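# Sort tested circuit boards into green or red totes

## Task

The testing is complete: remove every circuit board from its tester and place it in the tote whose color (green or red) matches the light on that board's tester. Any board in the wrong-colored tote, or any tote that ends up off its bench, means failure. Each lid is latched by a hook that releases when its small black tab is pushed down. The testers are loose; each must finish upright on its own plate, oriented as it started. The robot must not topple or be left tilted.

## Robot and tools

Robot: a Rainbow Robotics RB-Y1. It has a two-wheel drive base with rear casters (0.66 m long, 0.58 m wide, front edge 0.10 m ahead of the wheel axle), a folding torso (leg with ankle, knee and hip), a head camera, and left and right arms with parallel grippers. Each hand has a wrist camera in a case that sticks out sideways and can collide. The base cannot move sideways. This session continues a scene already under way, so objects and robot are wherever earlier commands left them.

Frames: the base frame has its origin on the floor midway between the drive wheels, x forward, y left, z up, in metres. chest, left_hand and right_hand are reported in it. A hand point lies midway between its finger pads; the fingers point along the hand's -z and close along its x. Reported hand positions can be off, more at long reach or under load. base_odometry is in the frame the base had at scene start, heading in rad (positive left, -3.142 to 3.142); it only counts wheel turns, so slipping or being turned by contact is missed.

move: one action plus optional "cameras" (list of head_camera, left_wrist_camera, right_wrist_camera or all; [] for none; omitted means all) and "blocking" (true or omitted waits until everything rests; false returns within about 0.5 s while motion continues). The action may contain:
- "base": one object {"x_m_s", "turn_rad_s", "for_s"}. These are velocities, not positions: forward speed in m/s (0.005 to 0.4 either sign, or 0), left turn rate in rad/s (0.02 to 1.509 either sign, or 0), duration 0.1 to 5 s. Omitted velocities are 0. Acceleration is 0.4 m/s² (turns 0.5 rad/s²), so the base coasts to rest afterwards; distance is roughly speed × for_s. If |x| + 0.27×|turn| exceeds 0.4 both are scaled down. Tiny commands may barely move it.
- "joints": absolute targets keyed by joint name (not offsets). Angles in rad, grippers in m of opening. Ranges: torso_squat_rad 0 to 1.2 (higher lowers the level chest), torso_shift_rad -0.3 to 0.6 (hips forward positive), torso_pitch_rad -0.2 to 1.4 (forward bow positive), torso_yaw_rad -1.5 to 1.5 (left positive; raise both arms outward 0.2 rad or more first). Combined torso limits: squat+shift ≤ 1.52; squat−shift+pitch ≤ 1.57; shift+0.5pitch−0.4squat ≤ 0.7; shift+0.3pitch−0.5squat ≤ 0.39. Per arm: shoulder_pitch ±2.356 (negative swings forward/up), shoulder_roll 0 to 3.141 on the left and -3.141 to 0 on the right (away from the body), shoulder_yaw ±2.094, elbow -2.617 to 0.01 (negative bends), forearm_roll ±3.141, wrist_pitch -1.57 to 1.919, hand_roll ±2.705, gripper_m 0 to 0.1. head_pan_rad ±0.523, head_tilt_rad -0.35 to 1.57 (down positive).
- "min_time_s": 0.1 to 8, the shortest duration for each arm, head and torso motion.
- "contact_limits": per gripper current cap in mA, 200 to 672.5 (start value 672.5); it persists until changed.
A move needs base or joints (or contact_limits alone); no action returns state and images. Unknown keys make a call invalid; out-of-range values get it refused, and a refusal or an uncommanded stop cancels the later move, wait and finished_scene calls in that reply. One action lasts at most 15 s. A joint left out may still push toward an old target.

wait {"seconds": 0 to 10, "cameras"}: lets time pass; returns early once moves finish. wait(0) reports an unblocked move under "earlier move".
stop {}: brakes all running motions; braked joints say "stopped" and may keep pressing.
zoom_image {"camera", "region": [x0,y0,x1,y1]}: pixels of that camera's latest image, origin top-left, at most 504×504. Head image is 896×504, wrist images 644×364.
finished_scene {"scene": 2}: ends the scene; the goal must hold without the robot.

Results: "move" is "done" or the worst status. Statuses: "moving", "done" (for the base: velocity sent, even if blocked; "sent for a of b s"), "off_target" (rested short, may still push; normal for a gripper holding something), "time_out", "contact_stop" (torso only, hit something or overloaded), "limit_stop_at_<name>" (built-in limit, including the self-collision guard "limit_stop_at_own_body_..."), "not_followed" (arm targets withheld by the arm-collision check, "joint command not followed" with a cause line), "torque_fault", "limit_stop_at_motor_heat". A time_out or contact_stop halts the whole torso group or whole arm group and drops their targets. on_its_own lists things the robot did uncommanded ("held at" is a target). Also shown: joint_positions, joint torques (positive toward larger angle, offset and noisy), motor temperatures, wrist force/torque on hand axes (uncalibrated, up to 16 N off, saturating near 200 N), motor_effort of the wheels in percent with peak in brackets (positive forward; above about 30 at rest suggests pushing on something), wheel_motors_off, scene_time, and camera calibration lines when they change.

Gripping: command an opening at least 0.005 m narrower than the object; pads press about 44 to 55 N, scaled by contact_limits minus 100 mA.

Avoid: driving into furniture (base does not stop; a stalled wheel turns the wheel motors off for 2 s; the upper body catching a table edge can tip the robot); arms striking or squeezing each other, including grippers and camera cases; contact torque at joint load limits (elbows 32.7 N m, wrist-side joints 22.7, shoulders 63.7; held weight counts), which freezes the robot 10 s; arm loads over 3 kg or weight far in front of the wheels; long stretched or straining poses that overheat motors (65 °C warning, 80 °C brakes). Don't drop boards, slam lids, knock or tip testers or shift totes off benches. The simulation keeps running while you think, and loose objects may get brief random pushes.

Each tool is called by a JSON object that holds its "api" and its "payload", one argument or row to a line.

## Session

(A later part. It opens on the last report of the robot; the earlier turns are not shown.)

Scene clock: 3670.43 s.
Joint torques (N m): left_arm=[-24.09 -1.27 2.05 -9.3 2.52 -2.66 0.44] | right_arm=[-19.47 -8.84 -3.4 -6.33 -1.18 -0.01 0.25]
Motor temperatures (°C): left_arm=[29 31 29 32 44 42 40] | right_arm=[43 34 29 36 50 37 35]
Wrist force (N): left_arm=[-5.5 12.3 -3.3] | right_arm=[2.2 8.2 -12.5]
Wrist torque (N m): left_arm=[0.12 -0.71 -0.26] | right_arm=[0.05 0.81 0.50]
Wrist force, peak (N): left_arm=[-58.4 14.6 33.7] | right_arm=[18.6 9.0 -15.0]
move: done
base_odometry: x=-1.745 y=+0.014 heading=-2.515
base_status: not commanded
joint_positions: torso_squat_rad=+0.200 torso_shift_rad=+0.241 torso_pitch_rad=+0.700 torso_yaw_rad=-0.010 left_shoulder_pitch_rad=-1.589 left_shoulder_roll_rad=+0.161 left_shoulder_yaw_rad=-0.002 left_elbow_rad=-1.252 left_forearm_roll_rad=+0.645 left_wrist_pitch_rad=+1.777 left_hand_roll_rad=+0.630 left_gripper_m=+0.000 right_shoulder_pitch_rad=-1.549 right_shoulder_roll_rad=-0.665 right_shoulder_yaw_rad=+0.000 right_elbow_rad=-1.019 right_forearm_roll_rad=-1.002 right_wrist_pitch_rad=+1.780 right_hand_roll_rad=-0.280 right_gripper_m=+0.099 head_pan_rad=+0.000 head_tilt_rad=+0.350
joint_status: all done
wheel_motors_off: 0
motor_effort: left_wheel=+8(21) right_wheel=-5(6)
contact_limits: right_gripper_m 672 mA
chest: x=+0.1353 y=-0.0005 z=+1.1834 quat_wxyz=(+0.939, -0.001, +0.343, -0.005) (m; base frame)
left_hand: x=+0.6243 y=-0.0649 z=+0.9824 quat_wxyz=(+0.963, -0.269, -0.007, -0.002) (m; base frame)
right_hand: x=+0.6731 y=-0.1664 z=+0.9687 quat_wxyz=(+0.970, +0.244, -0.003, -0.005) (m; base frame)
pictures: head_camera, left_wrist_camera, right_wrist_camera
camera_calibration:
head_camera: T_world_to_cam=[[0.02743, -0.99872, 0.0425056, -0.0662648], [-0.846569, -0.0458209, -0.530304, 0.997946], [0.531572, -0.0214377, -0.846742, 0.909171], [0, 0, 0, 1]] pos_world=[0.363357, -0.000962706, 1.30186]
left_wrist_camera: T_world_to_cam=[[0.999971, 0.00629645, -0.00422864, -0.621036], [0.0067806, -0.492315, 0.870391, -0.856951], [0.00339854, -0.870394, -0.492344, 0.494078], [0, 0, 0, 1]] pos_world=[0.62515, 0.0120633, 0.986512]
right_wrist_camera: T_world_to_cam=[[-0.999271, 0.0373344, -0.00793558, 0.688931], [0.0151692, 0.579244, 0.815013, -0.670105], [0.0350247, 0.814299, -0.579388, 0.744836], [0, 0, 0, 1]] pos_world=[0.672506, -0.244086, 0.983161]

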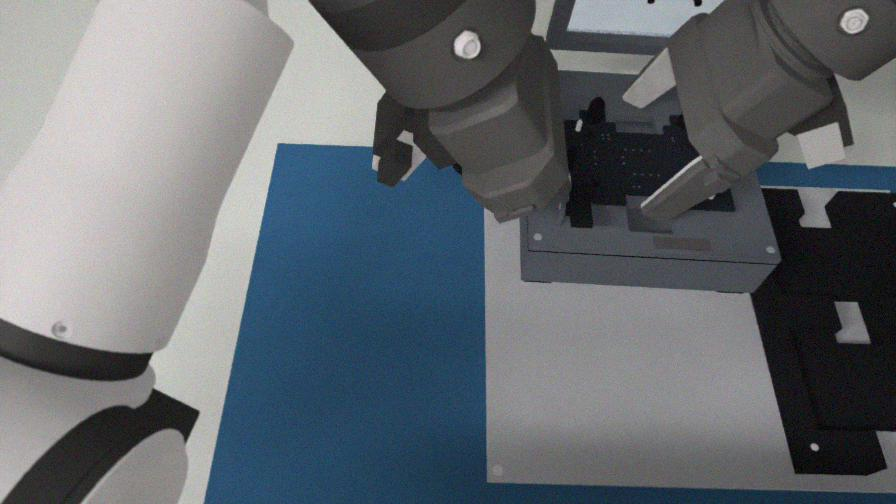

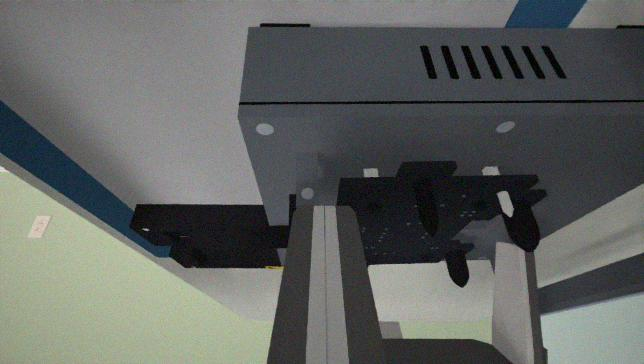

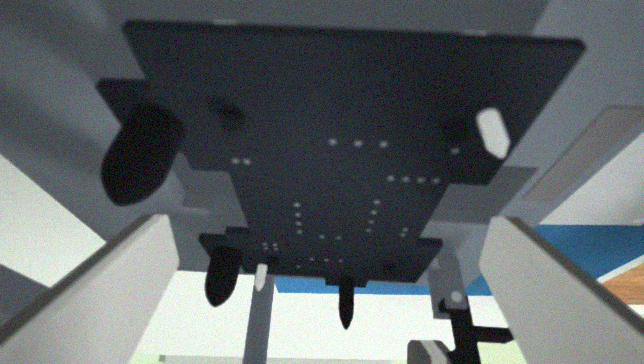

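{"api": "move", "payload": {
  "joints": {"right_shoulder_pitch_rad":-1.545,"right_shoulder_roll_rad":-0.661,"right_elbow_rad":-1.0155,"right_forearm_roll_rad":-0.9995,"right_wrist_pitch_rad":1.775,"left_shoulder_pitch_rad":-1.577,"left_shoulder_roll_rad":0.156,"left_elbow_rad":-1.277,"left_forearm_roll_rad":0.638,"left_wrist_pitch_rad":1.787,"torso_shift_rad":0.236},
  "min_time_s": 1.5,
  "cameras": []
}}

{"api": "move", "payload": {
  "joints": {"torso_squat_rad":0.308},
  "cameras": ["left_wrist_camera"]
}}

{"api": "move", "payload": {
  "joints": {"right_gripper_m":0.0},
  "cameras": ["right_wrist_camera"]
}}

Scene clock: 3695.37 s.
Joint torques (N m): left_arm=[-19.77 -1.61 2.04 -8.68 1.49 -0.75 0.42] | right_arm=[-19.63 -8.4 -3.33 -6.13 -0.51 -0.59 0.18]
Motor temperatures (°C): left_arm=[30 31 29 32 40 38 40] | right_arm=[40 34 28 35 47 36 35]
Wrist force (N): left_arm=[-4.4 6.0 -6.0] | right_arm=[2.4 8.0 -12.8]
Wrist torque (N m): left_arm=[0.03 -0.79 -0.19] | right_arm=[0.08 0.83 0.51]
Wrist force, peak (N): left_arm=[-5.8 12.9 -4.1] | right_arm=[2.3 8.5 -13.0]
move: done
base_odometry: x=-1.745 y=+0.014 heading=-2.515
base_status: not commanded
joint_positions: torso_squat_rad=+0.200 torso_shift_rad=+0.236 torso_pitch_rad=+0.700 torso_yaw_rad=-0.010 left_shoulder_pitch_rad=-1.577 left_shoulder_roll_rad=+0.157 left_shoulder_yaw_rad=-0.002 left_elbow_rad=-1.277 left_forearm_roll_rad=+0.638 left_wrist_pitch_rad=+1.787 left_hand_roll_rad=+0.630 left_gripper_m=+0.000 right_shoulder_pitch_rad=-1.546 right_shoulder_roll_rad=-0.662 right_shoulder_yaw_rad=+0.000 right_elbow_rad=-1.016 right_forearm_roll_rad=-1.000 right_wrist_pitch_rad=+1.775 right_hand_roll_rad=-0.280 right_gripper_m=+0.099 head_pan_rad=+0.000 head_tilt_rad=+0.350
joint_status: all done
wheel_motors_off: 0
motor_effort: left_wheel=+8(10) right_wheel=-5(6)
contact_limits: right_gripper_m 672 mA
chest: x=+0.1316 y=-0.0005 z=+1.1843 quat_wxyz=(+0.939, -0.001, +0.343, -0.005) (m; base frame)
left_hand: x=+0.6181 y=-0.0643 z=+0.9835 quat_wxyz=(+0.963, -0.268, -0.010, -0.005) (m; base frame)
right_hand: x=+0.6693 y=-0.1661 z=+0.9670 quat_wxyz=(+0.970, +0.244, -0.002, -0.007) (m; base frame)
pictures: none
No camera images: "cameras" was empty.

Scene clock: 3696.50 s.
Joint torques (N m): left_arm=[-21.07 -1.83 1.73 -8.35 2.24 -1.28 0.41] | right_arm=[4.05 3.48 7.15 2.89 3.07 -0.49 0.66]
Motor temperatures (°C): left_arm=[30 31 29 32 40 37 40] | right_arm=[40 34 28 34 47 36 35]
Wrist force (N): left_arm=[-4.6 8.4 -1.5] | right_arm=[10.7 27.4 54.2]
Wrist torque (N m): left_arm=[0.04 -0.90 -0.15] | right_arm=[0.07 4.30 -0.50]
Wrist force, peak (N): left_arm=[-3.9 10.7 -3.7] | right_arm=[11.6 28.3 56.5]
move: done
base_odometry: x=-1.745 y=+0.014 heading=-2.515
base_status: not commanded
joint_positions: torso_squat_rad=+0.308 torso_shift_rad=+0.235 torso_pitch_rad=+0.697 torso_yaw_rad=-0.010 left_shoulder_pitch_rad=-1.577 left_shoulder_roll_rad=+0.157 left_shoulder_yaw_rad=-0.002 left_elbow_rad=-1.277 left_forearm_roll_rad=+0.638 left_wrist_pitch_rad=+1.787 left_hand_roll_rad=+0.630 left_gripper_m=+0.000 right_shoulder_pitch_rad=-1.552 right_shoulder_roll_rad=-0.665 right_shoulder_yaw_rad=-0.003 right_elbow_rad=-1.018 right_forearm_roll_rad=-1.000 right_wrist_pitch_rad=+1.775 right_hand_roll_rad=-0.280 right_gripper_m=+0.099 head_pan_rad=+0.000 head_tilt_rad=+0.350
joint_status: all done
wheel_motors_off: 0
motor_effort: left_wheel=+1(9) right_wheel=-5(6)
contact_limits: right_gripper_m 672 mA
chest: x=+0.1256 y=-0.0005 z=+1.1665 quat_wxyz=(+0.940, -0.001, +0.341, -0.005) (m; base frame)
left_hand: x=+0.6126 y=-0.0644 z=+0.9672 quat_wxyz=(+0.963, -0.268, -0.011, -0.005) (m; base frame)
right_hand: x=+0.6661 y=-0.1664 z=+0.9553 quat_wxyz=(+0.969, +0.245, -0.008, -0.006) (m; base frame)
pictures: left_wrist_camera
camera_calibration:
left_wrist_camera: T_world_to_cam=[[0.999982, 0.00237431, 0.00541874, -0.619067], [-0.00353793, -0.494105, 0.869395, -0.836286], [0.00474164, -0.869399, -0.494088, 0.488063], [0, 0, 0, 1]] pos_world=[0.613783, 0.0125782, 0.971563]

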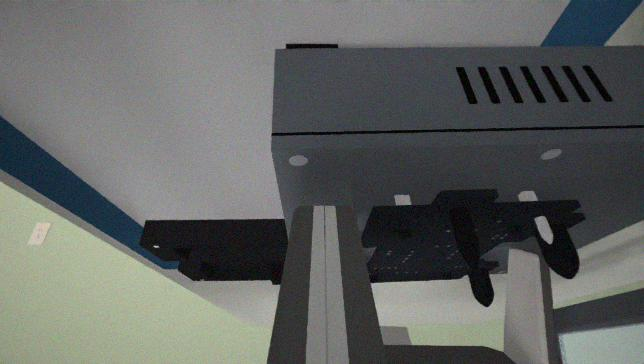

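Scene clock: 3698.17 s.
Joint torques (N m): left_arm=[-15.06 -1.77 -0.47 -3.82 0.16 -1.6 0.37] | right_arm=[-12.92 -5.63 -1 -4.41 -3.67 9.91 0.27]
Motor temperatures (°C): left_arm=[30 31 29 32 40 37 40] | right_arm=[40 34 28 34 47 36 35]
Wrist force (N): left_arm=[-10.7 2.7 15.6] | right_arm=[43.6 6.2 -16.6]
Wrist torque (N m): left_arm=[-0.26 -0.73 -0.20] | right_arm=[0.06 -0.28 0.67]
Wrist force, peak (N): left_arm=[-10.7 3.4 26.0] | right_arm=[-3.6 28.5 53.9]
move: off_target
base_odometry: x=-1.745 y=+0.014 heading=-2.515
base_status: not commanded
joint_positions: torso_squat_rad=+0.308 torso_shift_rad=+0.236 torso_pitch_rad=+0.699 torso_yaw_rad=-0.010 left_shoulder_pitch_rad=-1.579 left_shoulder_roll_rad=+0.157 left_shoulder_yaw_rad=-0.001 left_elbow_rad=-1.278 left_forearm_roll_rad=+0.638 left_wrist_pitch_rad=+1.787 left_hand_roll_rad=+0.630 left_gripper_m=+0.000 right_shoulder_pitch_rad=-1.547 right_shoulder_roll_rad=-0.662 right_shoulder_yaw_rad=-0.001 right_elbow_rad=-1.016 right_forearm_roll_rad=-0.999 right_wrist_pitch_rad=+1.772 right_hand_roll_rad=-0.280 right_gripper_m=+0.062 head_pan_rad=+0.000 head_tilt_rad=+0.350
joint_status: right_gripper_m off_target (ended at +0.062, target +0.000)
wheel_motors_off: 0
motor_effort: left_wheel=+4(10) right_wheel=-15(16)
contact_limits: right_gripper_m 672 mA
chest: x=+0.1271 y=-0.0004 z=+1.1659 quat_wxyz=(+0.940, -0.001, +0.343, -0.004) (m; base frame)
left_hand: x=+0.6139 y=-0.0643 z=+0.9664 quat_wxyz=(+0.963, -0.269, -0.011, -0.005) (m; base frame)
right_hand: x=+0.6661 y=-0.1660 z=+0.9500 quat_wxyz=(+0.970, +0.244, -0.005, -0.007) (m; base frame)
pictures: right_wrist_camera
camera_calibration:
right_wrist_camera: T_world_to_cam=[[-0.999052, 0.0421642, -0.0108302, 0.685188], [0.0155775, 0.578564, 0.815488, -0.65583], [0.0406504, 0.814546, -0.578673, 0.729564], [0, 0, 0, 1]] pos_world=[0.665098, -0.243714, 0.964421]

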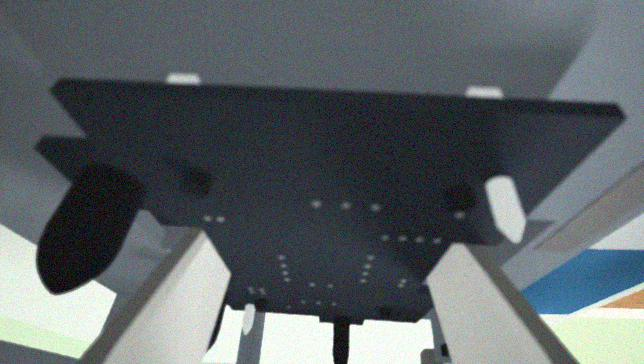

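{"api": "move", "payload": {
  "joints": {"torso_shift_rad":0.243},
  "cameras": []
}}

{"api": "move", "payload": {
  "joints": {"left_shoulder_pitch_rad":-1.566},
  "cameras": []
}}

{"api": "move", "payload": {
  "joints": {"right_shoulder_pitch_rad":-1.555,"right_shoulder_roll_rad":-0.668,"right_elbow_rad":-1.027,"right_forearm_roll_rad":-1.0067,"right_wrist_pitch_rad":1.791},
  "min_time_s": 2,
  "cameras": ["right_wrist_camera"]
}}

Scene clock: 3708.50 s.
Joint torques (N m): left_arm=[-16.18 -0.85 -0.3 -4.02 -1.02 -4.91 0.48] | right_arm=[-16.21 -6.65 -1.66 -4.79 -0.93 0.88 0.18]
Motor temperatures (°C): left_arm=[30 31 29 32 39 36 40] | right_arm=[39 34 28 34 47 38 35]
Wrist force (N): left_arm=[-24.5 6.3 18.0] | right_arm=[2.1 9.6 -7.5]
Wrist torque (N m): left_arm=[-0.15 -0.34 -0.29] | right_arm=[0.10 -0.07 0.32]
Wrist force, peak (N): left_arm=[-26.5 6.0 21.3] | right_arm=[43.9 6.6 -17.2]
move: done
base_odometry: x=-1.745 y=+0.014 heading=-2.515
base_status: not commanded
joint_positions: torso_squat_rad=+0.308 torso_shift_rad=+0.242 torso_pitch_rad=+0.698 torso_yaw_rad=-0.010 left_shoulder_pitch_rad=-1.578 left_shoulder_roll_rad=+0.157 left_shoulder_yaw_rad=-0.001 left_elbow_rad=-1.278 left_forearm_roll_rad=+0.638 left_wrist_pitch_rad=+1.788 left_hand_roll_rad=+0.630 left_gripper_m=+0.000 right_shoulder_pitch_rad=-1.547 right_shoulder_roll_rad=-0.662 right_shoulder_yaw_rad=-0.001 right_elbow_rad=-1.016 right_forearm_roll_rad=-0.999 right_wrist_pitch_rad=+1.775 right_hand_roll_rad=-0.280 right_gripper_m=+0.062 head_pan_rad=+0.000 head_tilt_rad=+0.350
joint_status: all done
wheel_motors_off: 0
motor_effort: left_wheel=+6(8) right_wheel=-8(16)
contact_limits: right_gripper_m 672 mA
chest: x=+0.1308 y=-0.0004 z=+1.1651 quat_wxyz=(+0.940, -0.001, +0.342, -0.005) (m; base frame)
left_hand: x=+0.6176 y=-0.0644 z=+0.9659 quat_wxyz=(+0.963, -0.269, -0.011, -0.006) (m; base frame)
right_hand: x=+0.6693 y=-0.1660 z=+0.9493 quat_wxyz=(+0.970, +0.244, -0.004, -0.007) (m; base frame)
pictures: none
No camera images: "cameras" was empty.

Scene clock: 3708.93 s.
Joint torques (N m): left_arm=[-4.04 -0.79 -3.24 2.79 -2.92 -0.9 0.4] | right_arm=[-18.41 -8.1 -2.87 -6.02 -1.44 2.25 0.24]
Motor temperatures (°C): left_arm=[30 31 29 32 39 36 40] | right_arm=[39 34 28 34 47 38 35]
Wrist force (N): left_arm=[-15.1 -10.5 40.3] | right_arm=[9.7 7.7 -15.6]
Wrist torque (N m): left_arm=[-0.76 -0.67 -0.26] | right_arm=[0.06 -0.30 0.45]
Wrist force, peak (N): left_arm=[-14.0 -15.1 45.9] | right_arm=[12.0 5.5 -21.4]
move: done
base_odometry: x=-1.745 y=+0.014 heading=-2.515
base_status: not commanded
joint_positions: torso_squat_rad=+0.308 torso_shift_rad=+0.242 torso_pitch_rad=+0.698 torso_yaw_rad=-0.010 left_shoulder_pitch_rad=-1.570 left_shoulder_roll_rad=+0.157 left_shoulder_yaw_rad=-0.001 left_elbow_rad=-1.280 left_forearm_roll_rad=+0.639 left_wrist_pitch_rad=+1.787 left_hand_roll_rad=+0.630 left_gripper_m=+0.000 right_shoulder_pitch_rad=-1.546 right_shoulder_roll_rad=-0.662 right_shoulder_yaw_rad=-0.001 right_elbow_rad=-1.016 right_forearm_roll_rad=-0.999 right_wrist_pitch_rad=+1.774 right_hand_roll_rad=-0.280 right_gripper_m=+0.062 head_pan_rad=+0.000 head_tilt_rad=+0.350
joint_status: all done
wheel_motors_off: 0
motor_effort: left_wheel=+6(8) right_wheel=-7(9)
contact_limits: right_gripper_m 672 mA
chest: x=+0.1306 y=-0.0004 z=+1.1652 quat_wxyz=(+0.940, -0.001, +0.342, -0.005) (m; base frame)
left_hand: x=+0.6164 y=-0.0632 z=+0.9632 quat_wxyz=(+0.963, -0.269, -0.009, -0.004) (m; base frame)
right_hand: x=+0.6690 y=-0.1660 z=+0.9492 quat_wxyz=(+0.970, +0.244, -0.003, -0.007) (m; base frame)
pictures: none
No camera images: "cameras" was empty.

Scene clock: 3711.23 s.
Joint torques (N m): left_arm=[0.8 0.33 -4.05 6.87 -6.55 -4.63 0.4] | right_arm=[-38.14 -16.33 -9.12 -15.83 -8.43 7.37 0.31]
Motor temperatures (°C): left_arm=[30 31 29 32 39 36 40] | right_arm=[39 34 28 34 47 38 35]
Wrist force (N): left_arm=[-39.1 -12.1 67.9] | right_arm=[37.7 -13.1 -64.8]
Wrist torque (N m): left_arm=[-0.95 -0.07 -0.40] | right_arm=[-0.21 0.07 -0.05]
Wrist force, peak (N): left_arm=[-39.2 -12.9 69.0] | right_arm=[37.9 -13.2 -65.4]
move: done
base_odometry: x=-1.745 y=+0.014 heading=-2.515
base_status: not commanded
joint_positions: torso_squat_rad=+0.308 torso_shift_rad=+0.243 torso_pitch_rad=+0.699 torso_yaw_rad=-0.009 left_shoulder_pitch_rad=-1.571 left_shoulder_roll_rad=+0.156 left_shoulder_yaw_rad=-0.001 left_elbow_rad=-1.281 left_forearm_roll_rad=+0.640 left_wrist_pitch_rad=+1.788 left_hand_roll_rad=+0.630 left_gripper_m=+0.000 right_shoulder_pitch_rad=-1.551 right_shoulder_roll_rad=-0.667 right_shoulder_yaw_rad=+0.001 right_elbow_rad=-1.025 right_forearm_roll_rad=-1.005 right_wrist_pitch_rad=+1.789 right_hand_roll_rad=-0.280 right_gripper_m=+0.062 head_pan_rad=+0.000 head_tilt_rad=+0.350
joint_status: all done
wheel_motors_off: 0
motor_effort: left_wheel=+8(12) right_wheel=-10(11)
contact_limits: right_gripper_m 672 mA
chest: x=+0.1312 y=-0.0003 z=+1.1649 quat_wxyz=(+0.940, -0.002, +0.342, -0.004) (m; base frame)
left_hand: x=+0.6167 y=-0.0633 z=+0.9632 quat_wxyz=(+0.963, -0.270, -0.008, -0.004) (m; base frame)
right_hand: x=+0.6682 y=-0.1659 z=+0.9531 quat_wxyz=(+0.970, +0.243, -0.002, -0.001) (m; base frame)
pictures: right_wrist_camera
camera_calibration:
right_wrist_camera: T_world_to_cam=[[-0.999533, 0.0293963, -0.00835615, 0.683185], [0.0102792, 0.580879, 0.813925, -0.653056], [0.0287803, 0.813459, -0.580909, 0.741119], [0, 0, 0, 1]] pos_world=[0.668249, -0.243606, 0.967771]

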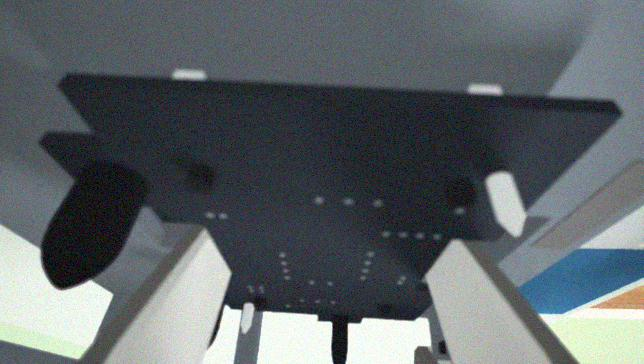

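Correct Fx and pull harder (toward ~95 N).

{"api": "move", "payload": {
  "joints": {"torso_shift_rad":0.2485},
  "cameras": []
}}

{"api": "move", "payload": {
  "joints": {"right_shoulder_pitch_rad":-1.560,"right_shoulder_roll_rad":-0.672,"right_elbow_rad":-1.033,"right_forearm_roll_rad":-1.0105,"right_wrist_pitch_rad":1.800},
  "min_time_s": 2,
  "cameras": ["right_wrist_camera"]
}}

Scene clock: 3717.53 s.
Joint torques (N m): left_arm=[0.39 3.22 -4.1 6.87 -8.72 -9.61 0.43] | right_arm=[-40.33 -16.22 -11.43 -16.17 -6.94 1.08 0.58]
Motor temperatures (°C): left_arm=[30 31 29 32 39 36 40] | right_arm=[39 34 28 34 48 38 35]
Wrist force (N): left_arm=[-59.9 -7.3 76.1] | right_arm=[11.2 -12.9 -60.8]
Wrist torque (N m): left_arm=[-0.91 0.53 -0.48] | right_arm=[-0.28 0.25 -0.38]
Wrist force, peak (N): left_arm=[-63.1 -8.1 79.1] | right_arm=[38.0 -13.5 -65.5]
move: done
base_odometry: x=-1.745 y=+0.014 heading=-2.515
base_status: not commanded
joint_positions: torso_squat_rad=+0.308 torso_shift_rad=+0.247 torso_pitch_rad=+0.698 torso_yaw_rad=-0.009 left_shoulder_pitch_rad=-1.571 left_shoulder_roll_rad=+0.156 left_shoulder_yaw_rad=-0.001 left_elbow_rad=-1.281 left_forearm_roll_rad=+0.640 left_wrist_pitch_rad=+1.789 left_hand_roll_rad=+0.630 left_gripper_m=+0.000 right_shoulder_pitch_rad=-1.551 right_shoulder_roll_rad=-0.667 right_shoulder_yaw_rad=+0.002 right_elbow_rad=-1.025 right_forearm_roll_rad=-1.005 right_wrist_pitch_rad=+1.791 right_hand_roll_rad=-0.280 right_gripper_m=+0.062 head_pan_rad=+0.000 head_tilt_rad=+0.350
joint_status: all done
wheel_motors_off: 0
motor_effort: left_wheel=+17(18) right_wheel=-6(13)
contact_limits: right_gripper_m 672 mA
chest: x=+0.1342 y=-0.0002 z=+1.1643 quat_wxyz=(+0.940, -0.002, +0.342, -0.004) (m; base frame)
left_hand: x=+0.6193 y=-0.0635 z=+0.9629 quat_wxyz=(+0.963, -0.270, -0.008, -0.005) (m; base frame)
right_hand: x=+0.6708 y=-0.1660 z=+0.9525 quat_wxyz=(+0.970, +0.243, -0.001, -0.001) (m; base frame)
pictures: none
No camera images: "cameras" was empty.

Scene clock: 3719.83 s.
Joint torques (N m): left_arm=[0.55 3.67 -4.11 8.15 -9.97 -10.81 0.4] | right_arm=[-49.01 -20.09 -14.07 -20.11 -9.29 3.38 0.56]
Motor temperatures (°C): left_arm=[30 31 29 32 40 36 40] | right_arm=[40 34 28 34 48 38 35]
Wrist force (N): left_arm=[-66.4 -9.9 87.3] | right_arm=[24.5 -20.2 -77.2]
Wrist torque (N m): left_arm=[-0.98 0.71 -0.51] | right_arm=[-0.29 0.51 0.17]
Wrist force, peak (N): left_arm=[-67.3 -9.8 88.7] | right_arm=[25.5 -20.9 -80.2]
move: done
base_odometry: x=-1.745 y=+0.014 heading=-2.515
base_status: not commanded
joint_positions: torso_squat_rad=+0.308 torso_shift_rad=+0.248 torso_pitch_rad=+0.698 torso_yaw_rad=-0.009 left_shoulder_pitch_rad=-1.571 left_shoulder_roll_rad=+0.156 left_shoulder_yaw_rad=-0.001 left_elbow_rad=-1.281 left_forearm_roll_rad=+0.641 left_wrist_pitch_rad=+1.790 left_hand_roll_rad=+0.630 left_gripper_m=+0.000 right_shoulder_pitch_rad=-1.553 right_shoulder_roll_rad=-0.670 right_shoulder_yaw_rad=+0.002 right_elbow_rad=-1.030 right_forearm_roll_rad=-1.008 right_wrist_pitch_rad=+1.799 right_hand_roll_rad=-0.280 right_gripper_m=+0.061 head_pan_rad=+0.000 head_tilt_rad=+0.350
joint_status: all done
wheel_motors_off: 0
motor_effort: left_wheel=+20(23) right_wheel=-8(10)
contact_limits: right_gripper_m 672 mA
chest: x=+0.1343 y=-0.0002 z=+1.1642 quat_wxyz=(+0.940, -0.002, +0.342, -0.004) (m; base frame)
left_hand: x=+0.6193 y=-0.0635 z=+0.9628 quat_wxyz=(+0.963, -0.270, -0.008, -0.005) (m; base frame)
right_hand: x=+0.6702 y=-0.1661 z=+0.9551 quat_wxyz=(+0.970, +0.242, +0.000, +0.002) (m; base frame)
pictures: right_wrist_camera
camera_calibration:
right_wrist_camera: T_world_to_cam=[[-0.999727, 0.0222291, -0.00718863, 0.683012], [0.00710924, 0.582565, 0.812753, -0.651043], [0.0222546, 0.81248, -0.582564, 0.748175], [0, 0, 0, 1]] pos_world=[0.670804, -0.243785, 0.969907]

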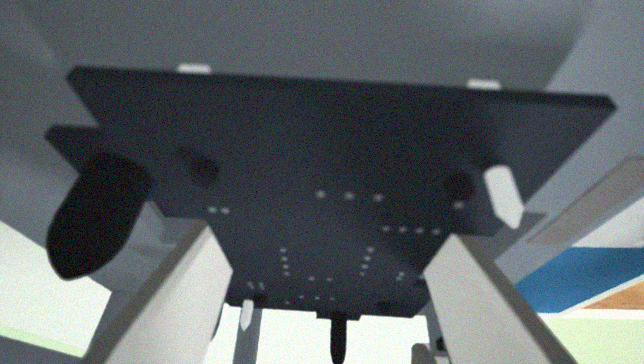

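{"api": "move", "payload": {
  "joints": {"right_shoulder_pitch_rad":-1.550,"right_shoulder_roll_rad":-0.665,"right_elbow_rad":-1.022,"right_forearm_roll_rad":-1.003,"right_wrist_pitch_rad":1.784,"left_shoulder_pitch_rad":-1.58},
  "min_time_s": 1.5,
  "cameras": []
}}

{"api": "move", "payload": {
  "joints": {"right_gripper_m":0.085},
  "cameras": []
}}

{"api": "move", "payload": {
  "joints": {"torso_squat_rad":0.13,"head_pan_rad":-0.45,"head_tilt_rad":0.4},
  "cameras": ["head_camera"]
}}

{"api": "zoom_image", "payload": {
  "camera": "head_camera",
  "region": [392, 0, 896, 504]
}}

{"api": "move", "payload": {
  "joints": {"head_pan_rad":0,"head_tilt_rad":-0.1},
  "cameras": ["head_camera"]
}}

Scene clock: 3734.07 s.
Joint torques (N m): left_arm=[-21.6 2.81 0.15 -4.07 -3.15 -11.33 0.38] | right_arm=[-24.74 -7.44 -7.61 -8.58 -1.14 -4.35 0.6]
Motor temperatures (°C): left_arm=[30 31 29 32 41 37 40] | right_arm=[42 35 29 35 49 37 35]
Wrist force (N): left_arm=[-48.5 15.3 32.5] | right_arm=[-5.6 2.0 -11.9]
Wrist torque (N m): left_arm=[0.03 0.32 -0.43] | right_arm=[-0.05 2.53 0.22]
Wrist force, peak (N): left_arm=[-66.8 -9.6 87.4] | right_arm=[24.1 -20.9 -79.1]
move: done
base_odometry: x=-1.745 y=+0.014 heading=-2.515
base_status: not commanded
joint_positions: torso_squat_rad=+0.308 torso_shift_rad=+0.247 torso_pitch_rad=+0.698 torso_yaw_rad=-0.010 left_shoulder_pitch_rad=-1.580 left_shoulder_roll_rad=+0.156 left_shoulder_yaw_rad=-0.002 left_elbow_rad=-1.278 left_forearm_roll_rad=+0.639 left_wrist_pitch_rad=+1.790 left_hand_roll_rad=+0.630 left_gripper_m=+0.000 right_shoulder_pitch_rad=-1.549 right_shoulder_roll_rad=-0.666 right_shoulder_yaw_rad=+0.001 right_elbow_rad=-1.022 right_forearm_roll_rad=-1.003 right_wrist_pitch_rad=+1.785 right_hand_roll_rad=-0.280 right_gripper_m=+0.061 head_pan_rad=+0.000 head_tilt_rad=+0.350
joint_status: all done
wheel_motors_off: 0
motor_effort: left_wheel=+20(22) right_wheel=-5(10)
contact_limits: right_gripper_m 672 mA
chest: x=+0.1341 y=-0.0002 z=+1.1643 quat_wxyz=(+0.940, -0.002, +0.342, -0.004) (m; base frame)
left_hand: x=+0.6205 y=-0.0647 z=+0.9660 quat_wxyz=(+0.963, -0.269, -0.010, -0.006) (m; base frame)
right_hand: x=+0.6716 y=-0.1664 z=+0.9515 quat_wxyz=(+0.970, +0.243, -0.002, -0.003) (m; base frame)
pictures: none
No camera images: "cameras" was empty.

Scene clock: 3734.80 s.
Joint torques (N m): left_arm=[-21.21 2.79 0.44 -4.35 -3.06 -10.85 0.36] | right_arm=[-22.59 -8.44 -5.86 -7.56 -1.15 -0.61 0.41]
Motor temperatures (°C): left_arm=[30 31 29 32 41 37 40] | right_arm=[41 35 29 35 49 37 35]
Wrist force (N): left_arm=[-46.8 11.8 30.7] | right_arm=[1.9 8.0 -12.8]
Wrist torque (N m): left_arm=[-0.03 0.33 -0.42] | right_arm=[0.11 0.80 0.51]
Wrist force, peak (N): left_arm=[-48.6 14.3 34.0] | right_arm=[2.2 8.4 -13.2]
move: done
base_odometry: x=-1.745 y=+0.014 heading=-2.515
base_status: not commanded
joint_positions: torso_squat_rad=+0.308 torso_shift_rad=+0.247 torso_pitch_rad=+0.698 torso_yaw_rad=-0.010 left_shoulder_pitch_rad=-1.580 left_shoulder_roll_rad=+0.156 left_shoulder_yaw_rad=-0.002 left_elbow_rad=-1.278 left_forearm_roll_rad=+0.639 left_wrist_pitch_rad=+1.790 left_hand_roll_rad=+0.630 left_gripper_m=+0.000 right_shoulder_pitch_rad=-1.550 right_shoulder_roll_rad=-0.666 right_shoulder_yaw_rad=+0.000 right_elbow_rad=-1.022 right_forearm_roll_rad=-1.003 right_wrist_pitch_rad=+1.784 right_hand_roll_rad=-0.280 right_gripper_m=+0.085 head_pan_rad=+0.000 head_tilt_rad=+0.350
joint_status: all done
wheel_motors_off: 0
motor_effort: left_wheel=+20(23) right_wheel=-2(5)
contact_limits: right_gripper_m 672 mA
chest: x=+0.1341 y=-0.0002 z=+1.1643 quat_wxyz=(+0.940, -0.002, +0.342, -0.004) (m; base frame)
left_hand: x=+0.6206 y=-0.0647 z=+0.9661 quat_wxyz=(+0.963, -0.269, -0.011, -0.007) (m; base frame)
right_hand: x=+0.6719 y=-0.1661 z=+0.9520 quat_wxyz=(+0.970, +0.243, -0.003, -0.003) (m; base frame)
pictures: none
No camera images: "cameras" was empty.

Scene clock: 3736.17 s.
Joint torques (N m): left_arm=[-21.27 0.49 1.82 -8.06 1.13 -1.05 0.4] | right_arm=[-23.19 -9.25 -5.37 -7.92 -1.23 -1.59 0.4]
Motor temperatures (°C): left_arm=[30 31 29 32 41 37 40] | right_arm=[41 35 29 35 49 37 35]
Wrist force (N): left_arm=[-5.0 2.6 -8.0] | right_arm=[-4.5 2.4 -14.2]
Wrist torque (N m): left_arm=[-0.17 -0.81 -0.19] | right_arm=[0.35 0.52 0.33]
Wrist force, peak (N): left_arm=[-47.0 13.2 29.1] | right_arm=[-4.5 3.3 -14.6]
move: done
base_odometry: x=-1.745 y=+0.014 heading=-2.515
base_status: not commanded
joint_positions: torso_squat_rad=+0.135 torso_shift_rad=+0.248 torso_pitch_rad=+0.700 torso_yaw_rad=-0.010 left_shoulder_pitch_rad=-1.580 left_shoulder_roll_rad=+0.156 left_shoulder_yaw_rad=-0.002 left_elbow_rad=-1.277 left_forearm_roll_rad=+0.638 left_wrist_pitch_rad=+1.787 left_hand_roll_rad=+0.630 left_gripper_m=+0.000 right_shoulder_pitch_rad=-1.550 right_shoulder_roll_rad=-0.665 right_shoulder_yaw_rad=+0.000 right_elbow_rad=-1.022 right_forearm_roll_rad=-1.003 right_wrist_pitch_rad=+1.784 right_hand_roll_rad=-0.280 right_gripper_m=+0.085 head_pan_rad=-0.450 head_tilt_rad=+0.400
joint_status: all done
wheel_motors_off: 0
motor_effort: left_wheel=+5(21) right_wheel=-3(7)
contact_limits: right_gripper_m 672 mA
chest: x=+0.1418 y=-0.0007 z=+1.1895 quat_wxyz=(+0.939, -0.001, +0.343, -0.005) (m; base frame)
left_hand: x=+0.6285 y=-0.0653 z=+0.9900 quat_wxyz=(+0.963, -0.269, -0.010, -0.006) (m; base frame)
right_hand: x=+0.6790 y=-0.1668 z=+0.9758 quat_wxyz=(+0.970, +0.243, -0.002, -0.004) (m; base frame)
pictures: head_camera
camera_calibration:
head_camera: T_world_to_cam=[[-0.303073, -0.897618, 0.320044, -0.340611], [-0.860274, 0.113224, -0.4971, 0.9667], [0.40997, -0.425983, -0.806513, 0.891988], [0, 0, 0, 1]] pos_world=[0.362709, -0.0352209, 1.30896]

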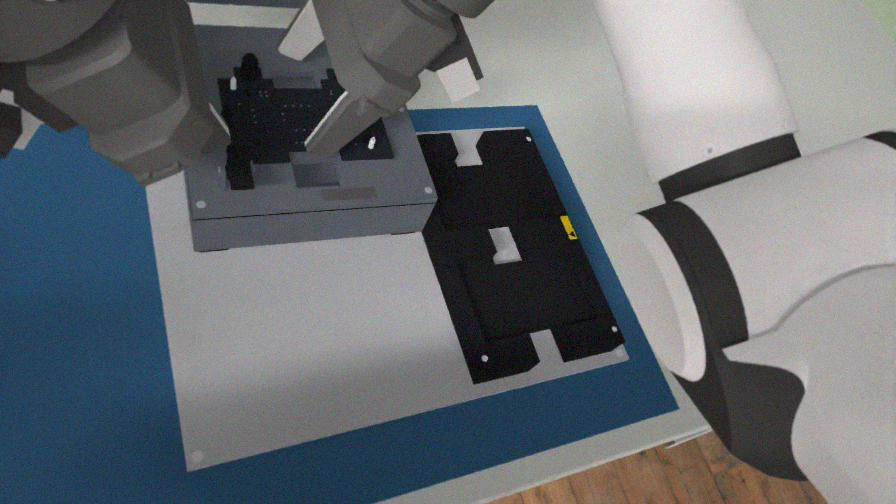

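Scaled by 1.000.

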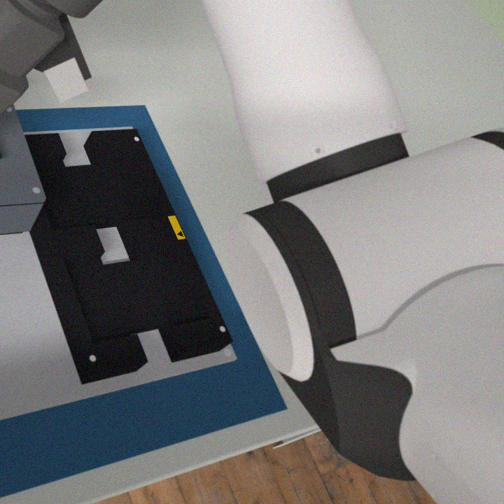

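Scene clock: 3737.17 s.
Joint torques (N m): left_arm=[-21.44 0.86 1.73 -8.08 1.07 -0.99 0.45] | right_arm=[-23.39 -8.94 -5.39 -7.84 -1.3 -1.64 0.42]
Motor temperatures (°C): left_arm=[30 31 29 32 40 37 40] | right_arm=[41 35 29 35 49 37 35]
Wrist force (N): left_arm=[-4.7 2.7 -8.3] | right_arm=[-4.7 3.1 -14.3]
Wrist torque (N m): left_arm=[-0.19 -0.76 -0.20] | right_arm=[0.29 0.52 0.35]
Wrist force, peak (N): left_arm=[-5.1 2.7 -8.2] | right_arm=[-4.6 3.1 -14.8]
move: done
base_odometry: x=-1.745 y=+0.014 heading=-2.515
base_status: not commanded
joint_positions: torso_squat_rad=+0.135 torso_shift_rad=+0.248 torso_pitch_rad=+0.700 torso_yaw_rad=-0.010 left_shoulder_pitch_rad=-1.580 left_shoulder_roll_rad=+0.156 left_shoulder_yaw_rad=-0.002 left_elbow_rad=-1.277 left_forearm_roll_rad=+0.638 left_wrist_pitch_rad=+1.787 left_hand_roll_rad=+0.630 left_gripper_m=+0.000 right_shoulder_pitch_rad=-1.550 right_shoulder_roll_rad=-0.665 right_shoulder_yaw_rad=+0.000 right_elbow_rad=-1.022 right_forearm_roll_rad=-1.003 right_wrist_pitch_rad=+1.784 right_hand_roll_rad=-0.280 right_gripper_m=+0.085 head_pan_rad=+0.000 head_tilt_rad=-0.100
joint_status: all done
wheel_motors_off: 0
motor_effort: left_wheel=+5(5) right_wheel=-3(5)
contact_limits: right_gripper_m 672 mA
chest: x=+0.1418 y=-0.0007 z=+1.1895 quat_wxyz=(+0.939, -0.001, +0.343, -0.005) (m; base frame)
left_hand: x=+0.6285 y=-0.0653 z=+0.9900 quat_wxyz=(+0.963, -0.269, -0.010, -0.006) (m; base frame)
right_hand: x=+0.6790 y=-0.1668 z=+0.9758 quat_wxyz=(+0.970, +0.243, -0.002, -0.004) (m; base frame)
pictures: head_camera
camera_calibration:
head_camera: T_world_to_cam=[[0.0075553, -0.998521, 0.053831, -0.0763926], [-0.53163, -0.0496053, -0.845523, 1.33488], [0.846943, -0.02223, -0.531218, 0.401111], [0, 0, 0, 1]] pos_world=[0.370523, -0.00114568, 1.34586]

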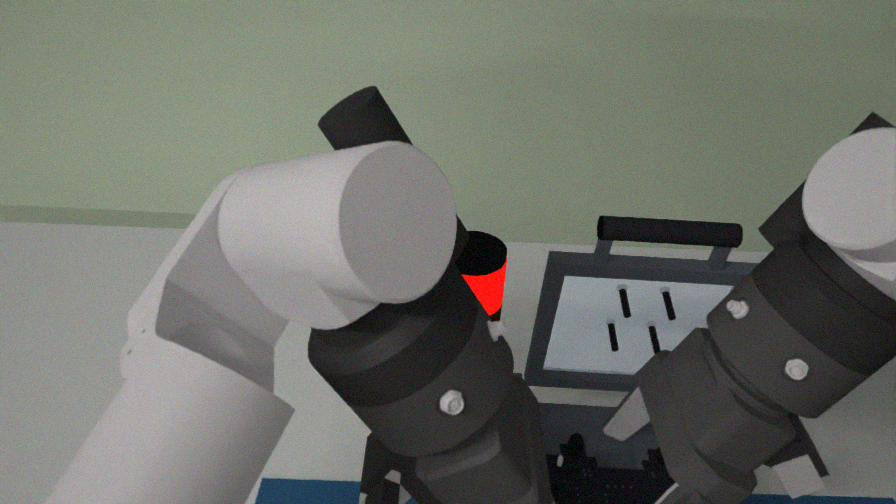

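{"api": "move", "payload": {
  "joints": {"torso_shift_rad":0.2},
  "cameras": ["all"]
}}

Scene clock: 3767.67 s.
Joint torques (N m): left_arm=[-20.8 1.15 1.71 -7.94 1.07 -0.77 0.48] | right_arm=[-22.35 -9.17 -5.29 -7.35 -1.17 -0.65 0.33]
Motor temperatures (°C): left_arm=[30 31 29 32 39 35 40] | right_arm=[40 34 28 34 47 36 35]
Wrist force (N): left_arm=[-4.5 3.1 -8.3] | right_arm=[2.3 8.2 -12.6]
Wrist torque (N m): left_arm=[-0.24 -0.75 -0.19] | right_arm=[0.06 0.84 0.51]
Wrist force, peak (N): left_arm=[-5.0 3.3 -8.5] | right_arm=[-4.4 2.8 -14.8]
move: done
base_odometry: x=-1.745 y=+0.014 heading=-2.515
base_status: not commanded
joint_positions: torso_squat_rad=+0.135 torso_shift_rad=+0.200 torso_pitch_rad=+0.700 torso_yaw_rad=-0.010 left_shoulder_pitch_rad=-1.580 left_shoulder_roll_rad=+0.156 left_shoulder_yaw_rad=-0.002 left_elbow_rad=-1.277 left_forearm_roll_rad=+0.638 left_wrist_pitch_rad=+1.787 left_hand_roll_rad=+0.630 left_gripper_m=+0.000 right_shoulder_pitch_rad=-1.550 right_shoulder_roll_rad=-0.665 right_shoulder_yaw_rad=+0.000 right_elbow_rad=-1.022 right_forearm_roll_rad=-1.003 right_wrist_pitch_rad=+1.784 right_hand_roll_rad=-0.280 right_gripper_m=+0.085 head_pan_rad=+0.000 head_tilt_rad=-0.100
joint_status: all done
wheel_motors_off: 0
motor_effort: left_wheel=+4(4) right_wheel=-2(4)
contact_limits: right_gripper_m 672 mA
chest: x=+0.1089 y=-0.0007 z=+1.1970 quat_wxyz=(+0.939, -0.001, +0.343, -0.005) (m; base frame)
left_hand: x=+0.5957 y=-0.0654 z=+0.9977 quat_wxyz=(+0.963, -0.269, -0.011, -0.006) (m; base frame)
right_hand: x=+0.6463 y=-0.1667 z=+0.9837 quat_wxyz=(+0.970, +0.243, -0.002, -0.004) (m; base frame)
pictures: head_camera, left_wrist_camera, right_wrist_camera
camera_calibration:
head_camera: T_world_to_cam=[[0.00758059, -0.998519, 0.053865, -0.0765786], [-0.531421, -0.0496531, -0.845652, 1.3239], [0.847074, -0.0222145, -0.53101, 0.432672], [0, 0, 0, 1]] pos_world=[0.337625, -0.00111778, 1.35344]
left_wrist_camera: T_world_to_cam=[[0.999987, 0.00104251, 0.00496556, -0.601882], [-0.00380544, -0.493205, 0.869905, -0.863597], [0.00335593, -0.869913, -0.493195, 0.502222], [0, 0, 0, 1]] pos_world=[0.596903, 0.011586, 1.00193]
right_wrist_camera: T_world_to_cam=[[-0.999376, 0.0343091, -0.00837084, 0.662306], [0.0130836, 0.579858, 0.814612, -0.679877], [0.0328026, 0.813995, -0.579946, 0.756656], [0, 0, 0, 1]] pos_world=[0.645967, -0.244405, 0.998199]

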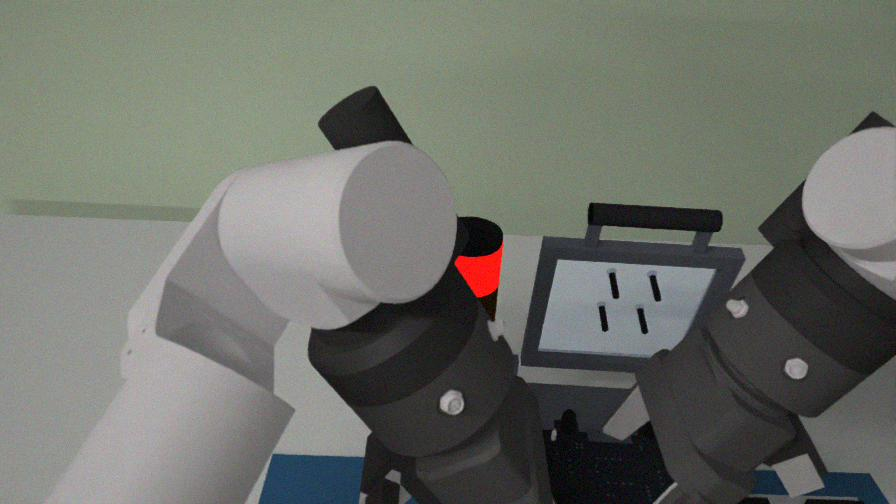

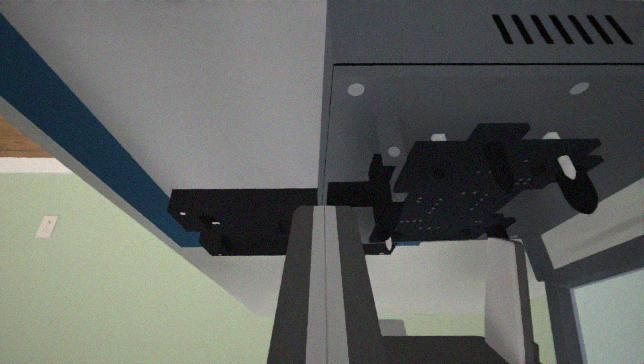

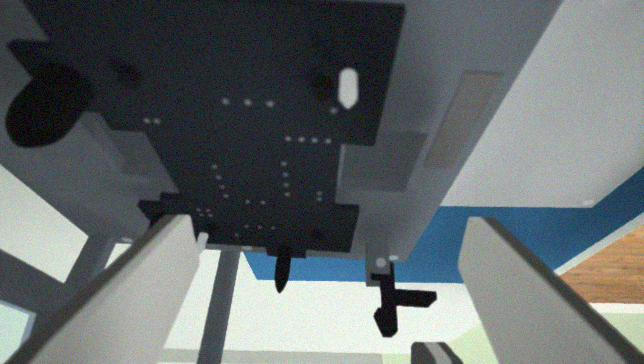

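{"api": "zoom_image", "payload": {
  "camera": "left_wrist_camera",
  "region": [120, 100, 420, 280]
}}

{"api": "zoom_image", "payload": {
  "camera": "left_wrist_camera",
  "region": [340, 60, 644, 260]
}}

{"api": "zoom_image", "payload": {
  "camera": "right_wrist_camera",
  "region": [0, 0, 480, 364]
}}

Scaled by 1.680 from the camera's 644x364 image, which has a finer 920x520 frame.

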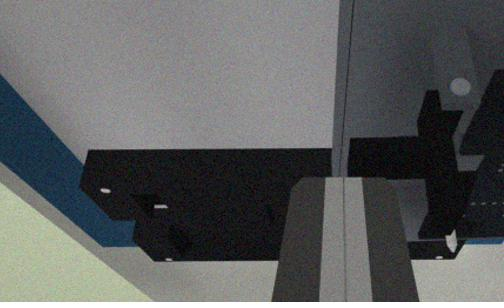

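Scaled by 1.658 from the camera's 644x364 image, which has a finer 920x520 frame.

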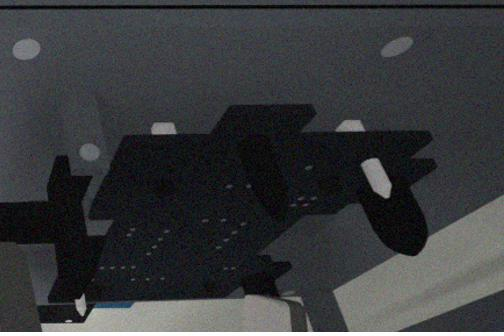

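Scaled by 1.050 from the camera's 644x364 image, which has a finer 1265x715 frame.

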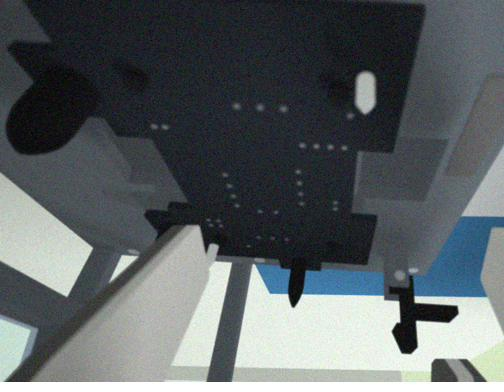

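{"api": "move", "payload": {
  "joints": {"left_elbow_rad":-1.75,"left_shoulder_pitch_rad":-1.45,"left_shoulder_roll_rad":0.1,"left_wrist_pitch_rad":1.904,"left_forearm_roll_rad":0.551,"left_hand_roll_rad":0.763,"right_elbow_rad":-1.4,"right_shoulder_pitch_rad":-1.6},
  "cameras": []
}}

{"api": "move", "payload": {
  "joints": {"left_elbow_rad":-2.1,"left_shoulder_pitch_rad":-1.4,"left_shoulder_roll_rad":0.4,"left_wrist_pitch_rad":1.85,"left_forearm_roll_rad":0.525,"left_hand_roll_rad":0.665,"right_elbow_rad":-2.0,"right_shoulder_roll_rad":-0.8},
  "cameras": []
}}

{"api": "move", "payload": {
  "joints": {"left_shoulder_roll_rad":1.2,"right_shoulder_roll_rad":-1.2,"head_tilt_rad":0.35}
}}

Scene clock: 3785.13 s.
Joint torques (N m): left_arm=[-17.31 -0.5 1.01 -6.9 0.55 -0.79 0.08] | right_arm=[-21.04 -8.33 -5.97 -6.07 -0.61 -1.08 0.38]
Motor temperatures (°C): left_arm=[30 31 29 32 38 35 40] | right_arm=[39 34 28 34 46 36 35]
Wrist force (N): left_arm=[-5.8 3.1 -7.9] | right_arm=[0.1 8.4 -12.7]
Wrist torque (N m): left_arm=[-0.19 -0.82 -0.19] | right_arm=[0.06 0.71 0.50]
Wrist force, peak (N): left_arm=[-6.5 3.9 -8.5] | right_arm=[2.3 8.5 -12.8]
move: done
base_odometry: x=-1.745 y=+0.014 heading=-2.515
base_status: not commanded
joint_positions: torso_squat_rad=+0.135 torso_shift_rad=+0.200 torso_pitch_rad=+0.700 torso_yaw_rad=-0.010 left_shoulder_pitch_rad=-1.450 left_shoulder_roll_rad=+0.100 left_shoulder_yaw_rad=-0.002 left_elbow_rad=-1.750 left_forearm_roll_rad=+0.551 left_wrist_pitch_rad=+1.904 left_hand_roll_rad=+0.763 left_gripper_m=+0.000 right_shoulder_pitch_rad=-1.600 right_shoulder_roll_rad=-0.665 right_shoulder_yaw_rad=+0.000 right_elbow_rad=-1.400 right_forearm_roll_rad=-1.003 right_wrist_pitch_rad=+1.784 right_hand_roll_rad=-0.280 right_gripper_m=+0.085 head_pan_rad=+0.000 head_tilt_rad=-0.100
joint_status: all done
wheel_motors_off: 0
motor_effort: left_wheel=+3(4) right_wheel=-1(3)
contact_limits: right_gripper_m 672 mA
chest: x=+0.1090 y=-0.0007 z=+1.1970 quat_wxyz=(+0.939, -0.001, +0.343, -0.005) (m; base frame)
left_hand: x=+0.5668 y=-0.0620 z=+1.0563 quat_wxyz=(+0.949, -0.298, -0.104, +0.007) (m; base frame)
right_hand: x=+0.6626 y=-0.1141 z=+1.0940 quat_wxyz=(+0.948, +0.237, -0.165, +0.132) (m; base frame)
pictures: none
No camera images: "cameras" was empty.

Scene clock: 3786.40 s.
Joint torques (N m): left_arm=[-15.53 4.18 3.33 -4.65 0.08 -1.49 -0.02] | right_arm=[-17.69 -8.93 -6.78 -2.53 0.41 -1.58 0.35]
Motor temperatures (°C): left_arm=[30 31 29 32 38 35 40] | right_arm=[39 34 28 34 46 36 35]
Wrist force (N): left_arm=[-8.5 2.1 -7.6] | right_arm=[-2.8 10.8 -11.6]
Wrist torque (N m): left_arm=[-0.17 -0.99 -0.19] | right_arm=[-0.09 0.56 0.49]
Wrist force, peak (N): left_arm=[-9.1 2.0 -7.5] | right_arm=[-2.8 11.2 -11.6]
move: done
base_odometry: x=-1.745 y=+0.014 heading=-2.515
base_status: not commanded
joint_positions: torso_squat_rad=+0.135 torso_shift_rad=+0.200 torso_pitch_rad=+0.700 torso_yaw_rad=-0.010 left_shoulder_pitch_rad=-1.400 left_shoulder_roll_rad=+0.400 left_shoulder_yaw_rad=-0.002 left_elbow_rad=-2.100 left_forearm_roll_rad=+0.525 left_wrist_pitch_rad=+1.850 left_hand_roll_rad=+0.665 left_gripper_m=+0.000 right_shoulder_pitch_rad=-1.600 right_shoulder_roll_rad=-0.800 right_shoulder_yaw_rad=+0.000 right_elbow_rad=-2.000 right_forearm_roll_rad=-1.003 right_wrist_pitch_rad=+1.784 right_hand_roll_rad=-0.280 right_gripper_m=+0.085 head_pan_rad=+0.000 head_tilt_rad=-0.100
joint_status: all done
wheel_motors_off: 0
motor_effort: left_wheel=+2(4) right_wheel=-1(3)
contact_limits: right_gripper_m 672 mA
chest: x=+0.1090 y=-0.0007 z=+1.1970 quat_wxyz=(+0.939, -0.001, +0.343, -0.005) (m; base frame)
left_hand: x=+0.6103 y=+0.0455 z=+1.1344 quat_wxyz=(+0.913, -0.224, -0.339, -0.032) (m; base frame)
right_hand: x=+0.6142 y=-0.0976 z=+1.2247 quat_wxyz=(+0.861, +0.143, -0.391, +0.293) (m; base frame)
pictures: none
No camera images: "cameras" was empty.

Scene clock: 3787.90 s.
Joint torques (N m): left_arm=[-13.31 10.98 7.88 -1.33 -0.91 -1.17 -0.04] | right_arm=[-14.51 -10.05 -7.3 -0.81 0.64 -1.28 0.43]
Motor temperatures (°C): left_arm=[30 31 29 32 38 35 40] | right_arm=[39 34 28 34 46 36 35]
Wrist force (N): left_arm=[-10.4 -1.6 -6.4] | right_arm=[-2.6 12.6 -11.5]
Wrist torque (N m): left_arm=[0.05 -1.09 -0.18] | right_arm=[-0.21 0.57 0.49]
Wrist force, peak (N): left_arm=[-10.5 -1.7 -6.5] | right_arm=[-2.8 12.7 -11.5]
move: done
base_odometry: x=-1.745 y=+0.014 heading=-2.515
base_status: not commanded
joint_positions: torso_squat_rad=+0.135 torso_shift_rad=+0.200 torso_pitch_rad=+0.700 torso_yaw_rad=-0.010 left_shoulder_pitch_rad=-1.400 left_shoulder_roll_rad=+1.200 left_shoulder_yaw_rad=-0.002 left_elbow_rad=-2.100 left_forearm_roll_rad=+0.525 left_wrist_pitch_rad=+1.850 left_hand_roll_rad=+0.665 left_gripper_m=+0.000 right_shoulder_pitch_rad=-1.600 right_shoulder_roll_rad=-1.200 right_shoulder_yaw_rad=+0.000 right_elbow_rad=-2.000 right_forearm_roll_rad=-1.003 right_wrist_pitch_rad=+1.784 right_hand_roll_rad=-0.280 right_gripper_m=+0.085 head_pan_rad=+0.000 head_tilt_rad=+0.350
joint_status: all done
wheel_motors_off: 0
motor_effort: left_wheel=+2(4) right_wheel=-2(3)
contact_limits: right_gripper_m 672 mA
chest: x=+0.1090 y=-0.0007 z=+1.1970 quat_wxyz=(+0.939, -0.001, +0.343, -0.005) (m; base frame)
left_hand: x=+0.6471 y=+0.3233 z=+1.2469 quat_wxyz=(+0.867, +0.135, -0.476, +0.059) (m; base frame)
right_hand: x=+0.6312 y=-0.2383 z=+1.2765 quat_wxyz=(+0.877, -0.037, -0.429, +0.216) (m; base frame)
pictures: head_camera, left_wrist_camera, right_wrist_camera
camera_calibration:
head_camera: T_world_to_cam=[[0.0270823, -0.998736, 0.0423369, -0.066116], [-0.846512, -0.0454396, -0.530427, 0.98303], [0.531681, -0.0214735, -0.846673, 0.934618], [0, 0, 0, 1]] pos_world=[0.337018, -0.00129446, 1.31554]
left_wrist_camera: T_world_to_cam=[[0.545306, -0.00712506, 0.838207, -1.39702], [-0.182903, -0.97688, 0.110686, 0.330411], [0.818039, -0.213668, -0.534002, 0.274596], [0, 0, 0, 1]] pos_world=[0.597604, 0.371491, 1.28105]
right_wrist_camera: T_world_to_cam=[[-0.53309, -0.39001, -0.750804, 1.20437], [-0.645626, 0.761044, 0.0630814, 0.541592], [0.546793, 0.518367, -0.657506, 0.689385], [0, 0, 0, 1]] pos_world=[0.614753, -0.299813, 1.32336]

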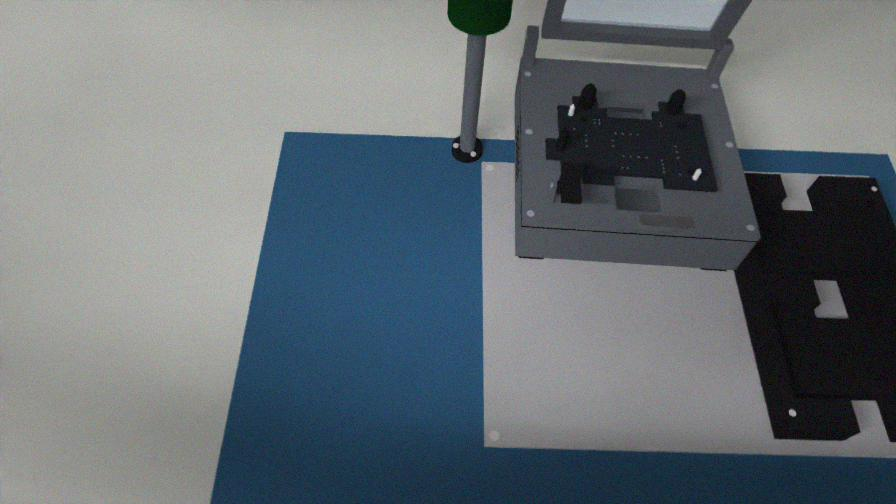

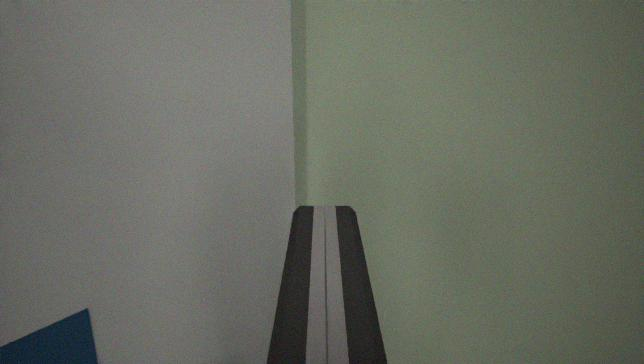

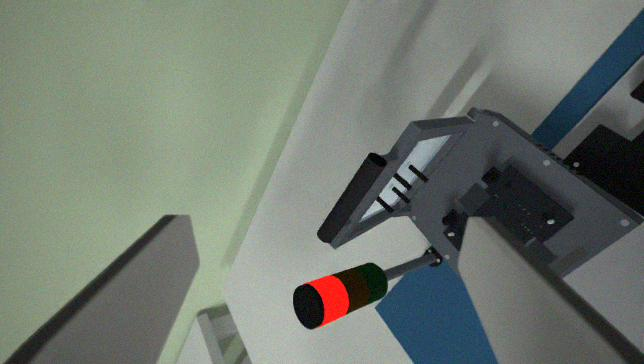

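{"api": "zoom_image", "payload": {
  "camera": "head_camera",
  "region": [490, 50, 770, 270]
}}

{"api": "zoom_image", "payload": {
  "camera": "right_wrist_camera",
  "region": [150, 250, 350, 364]
}}

{"api": "zoom_image", "payload": {
  "camera": "head_camera",
  "region": [700, 140, 896, 460]
}}

Scaled by 1.800 from the camera's 896x504 image, which has a finer 1280x720 frame.

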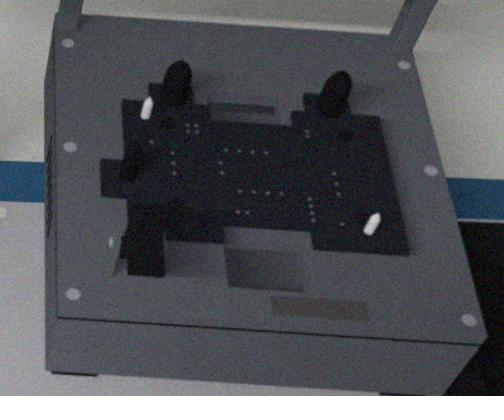

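Scaled by 2.520 from the camera's 644x364 image, which has a finer 1265x715 frame.

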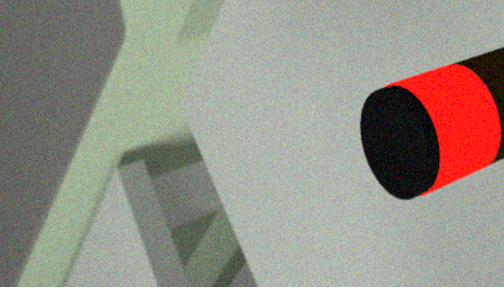

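Scaled by 1.575 from the camera's 896x504 image, which has a finer 1280x720 frame.

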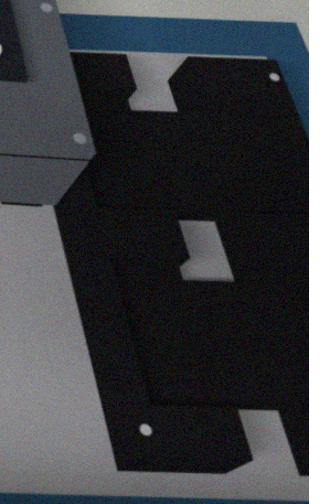

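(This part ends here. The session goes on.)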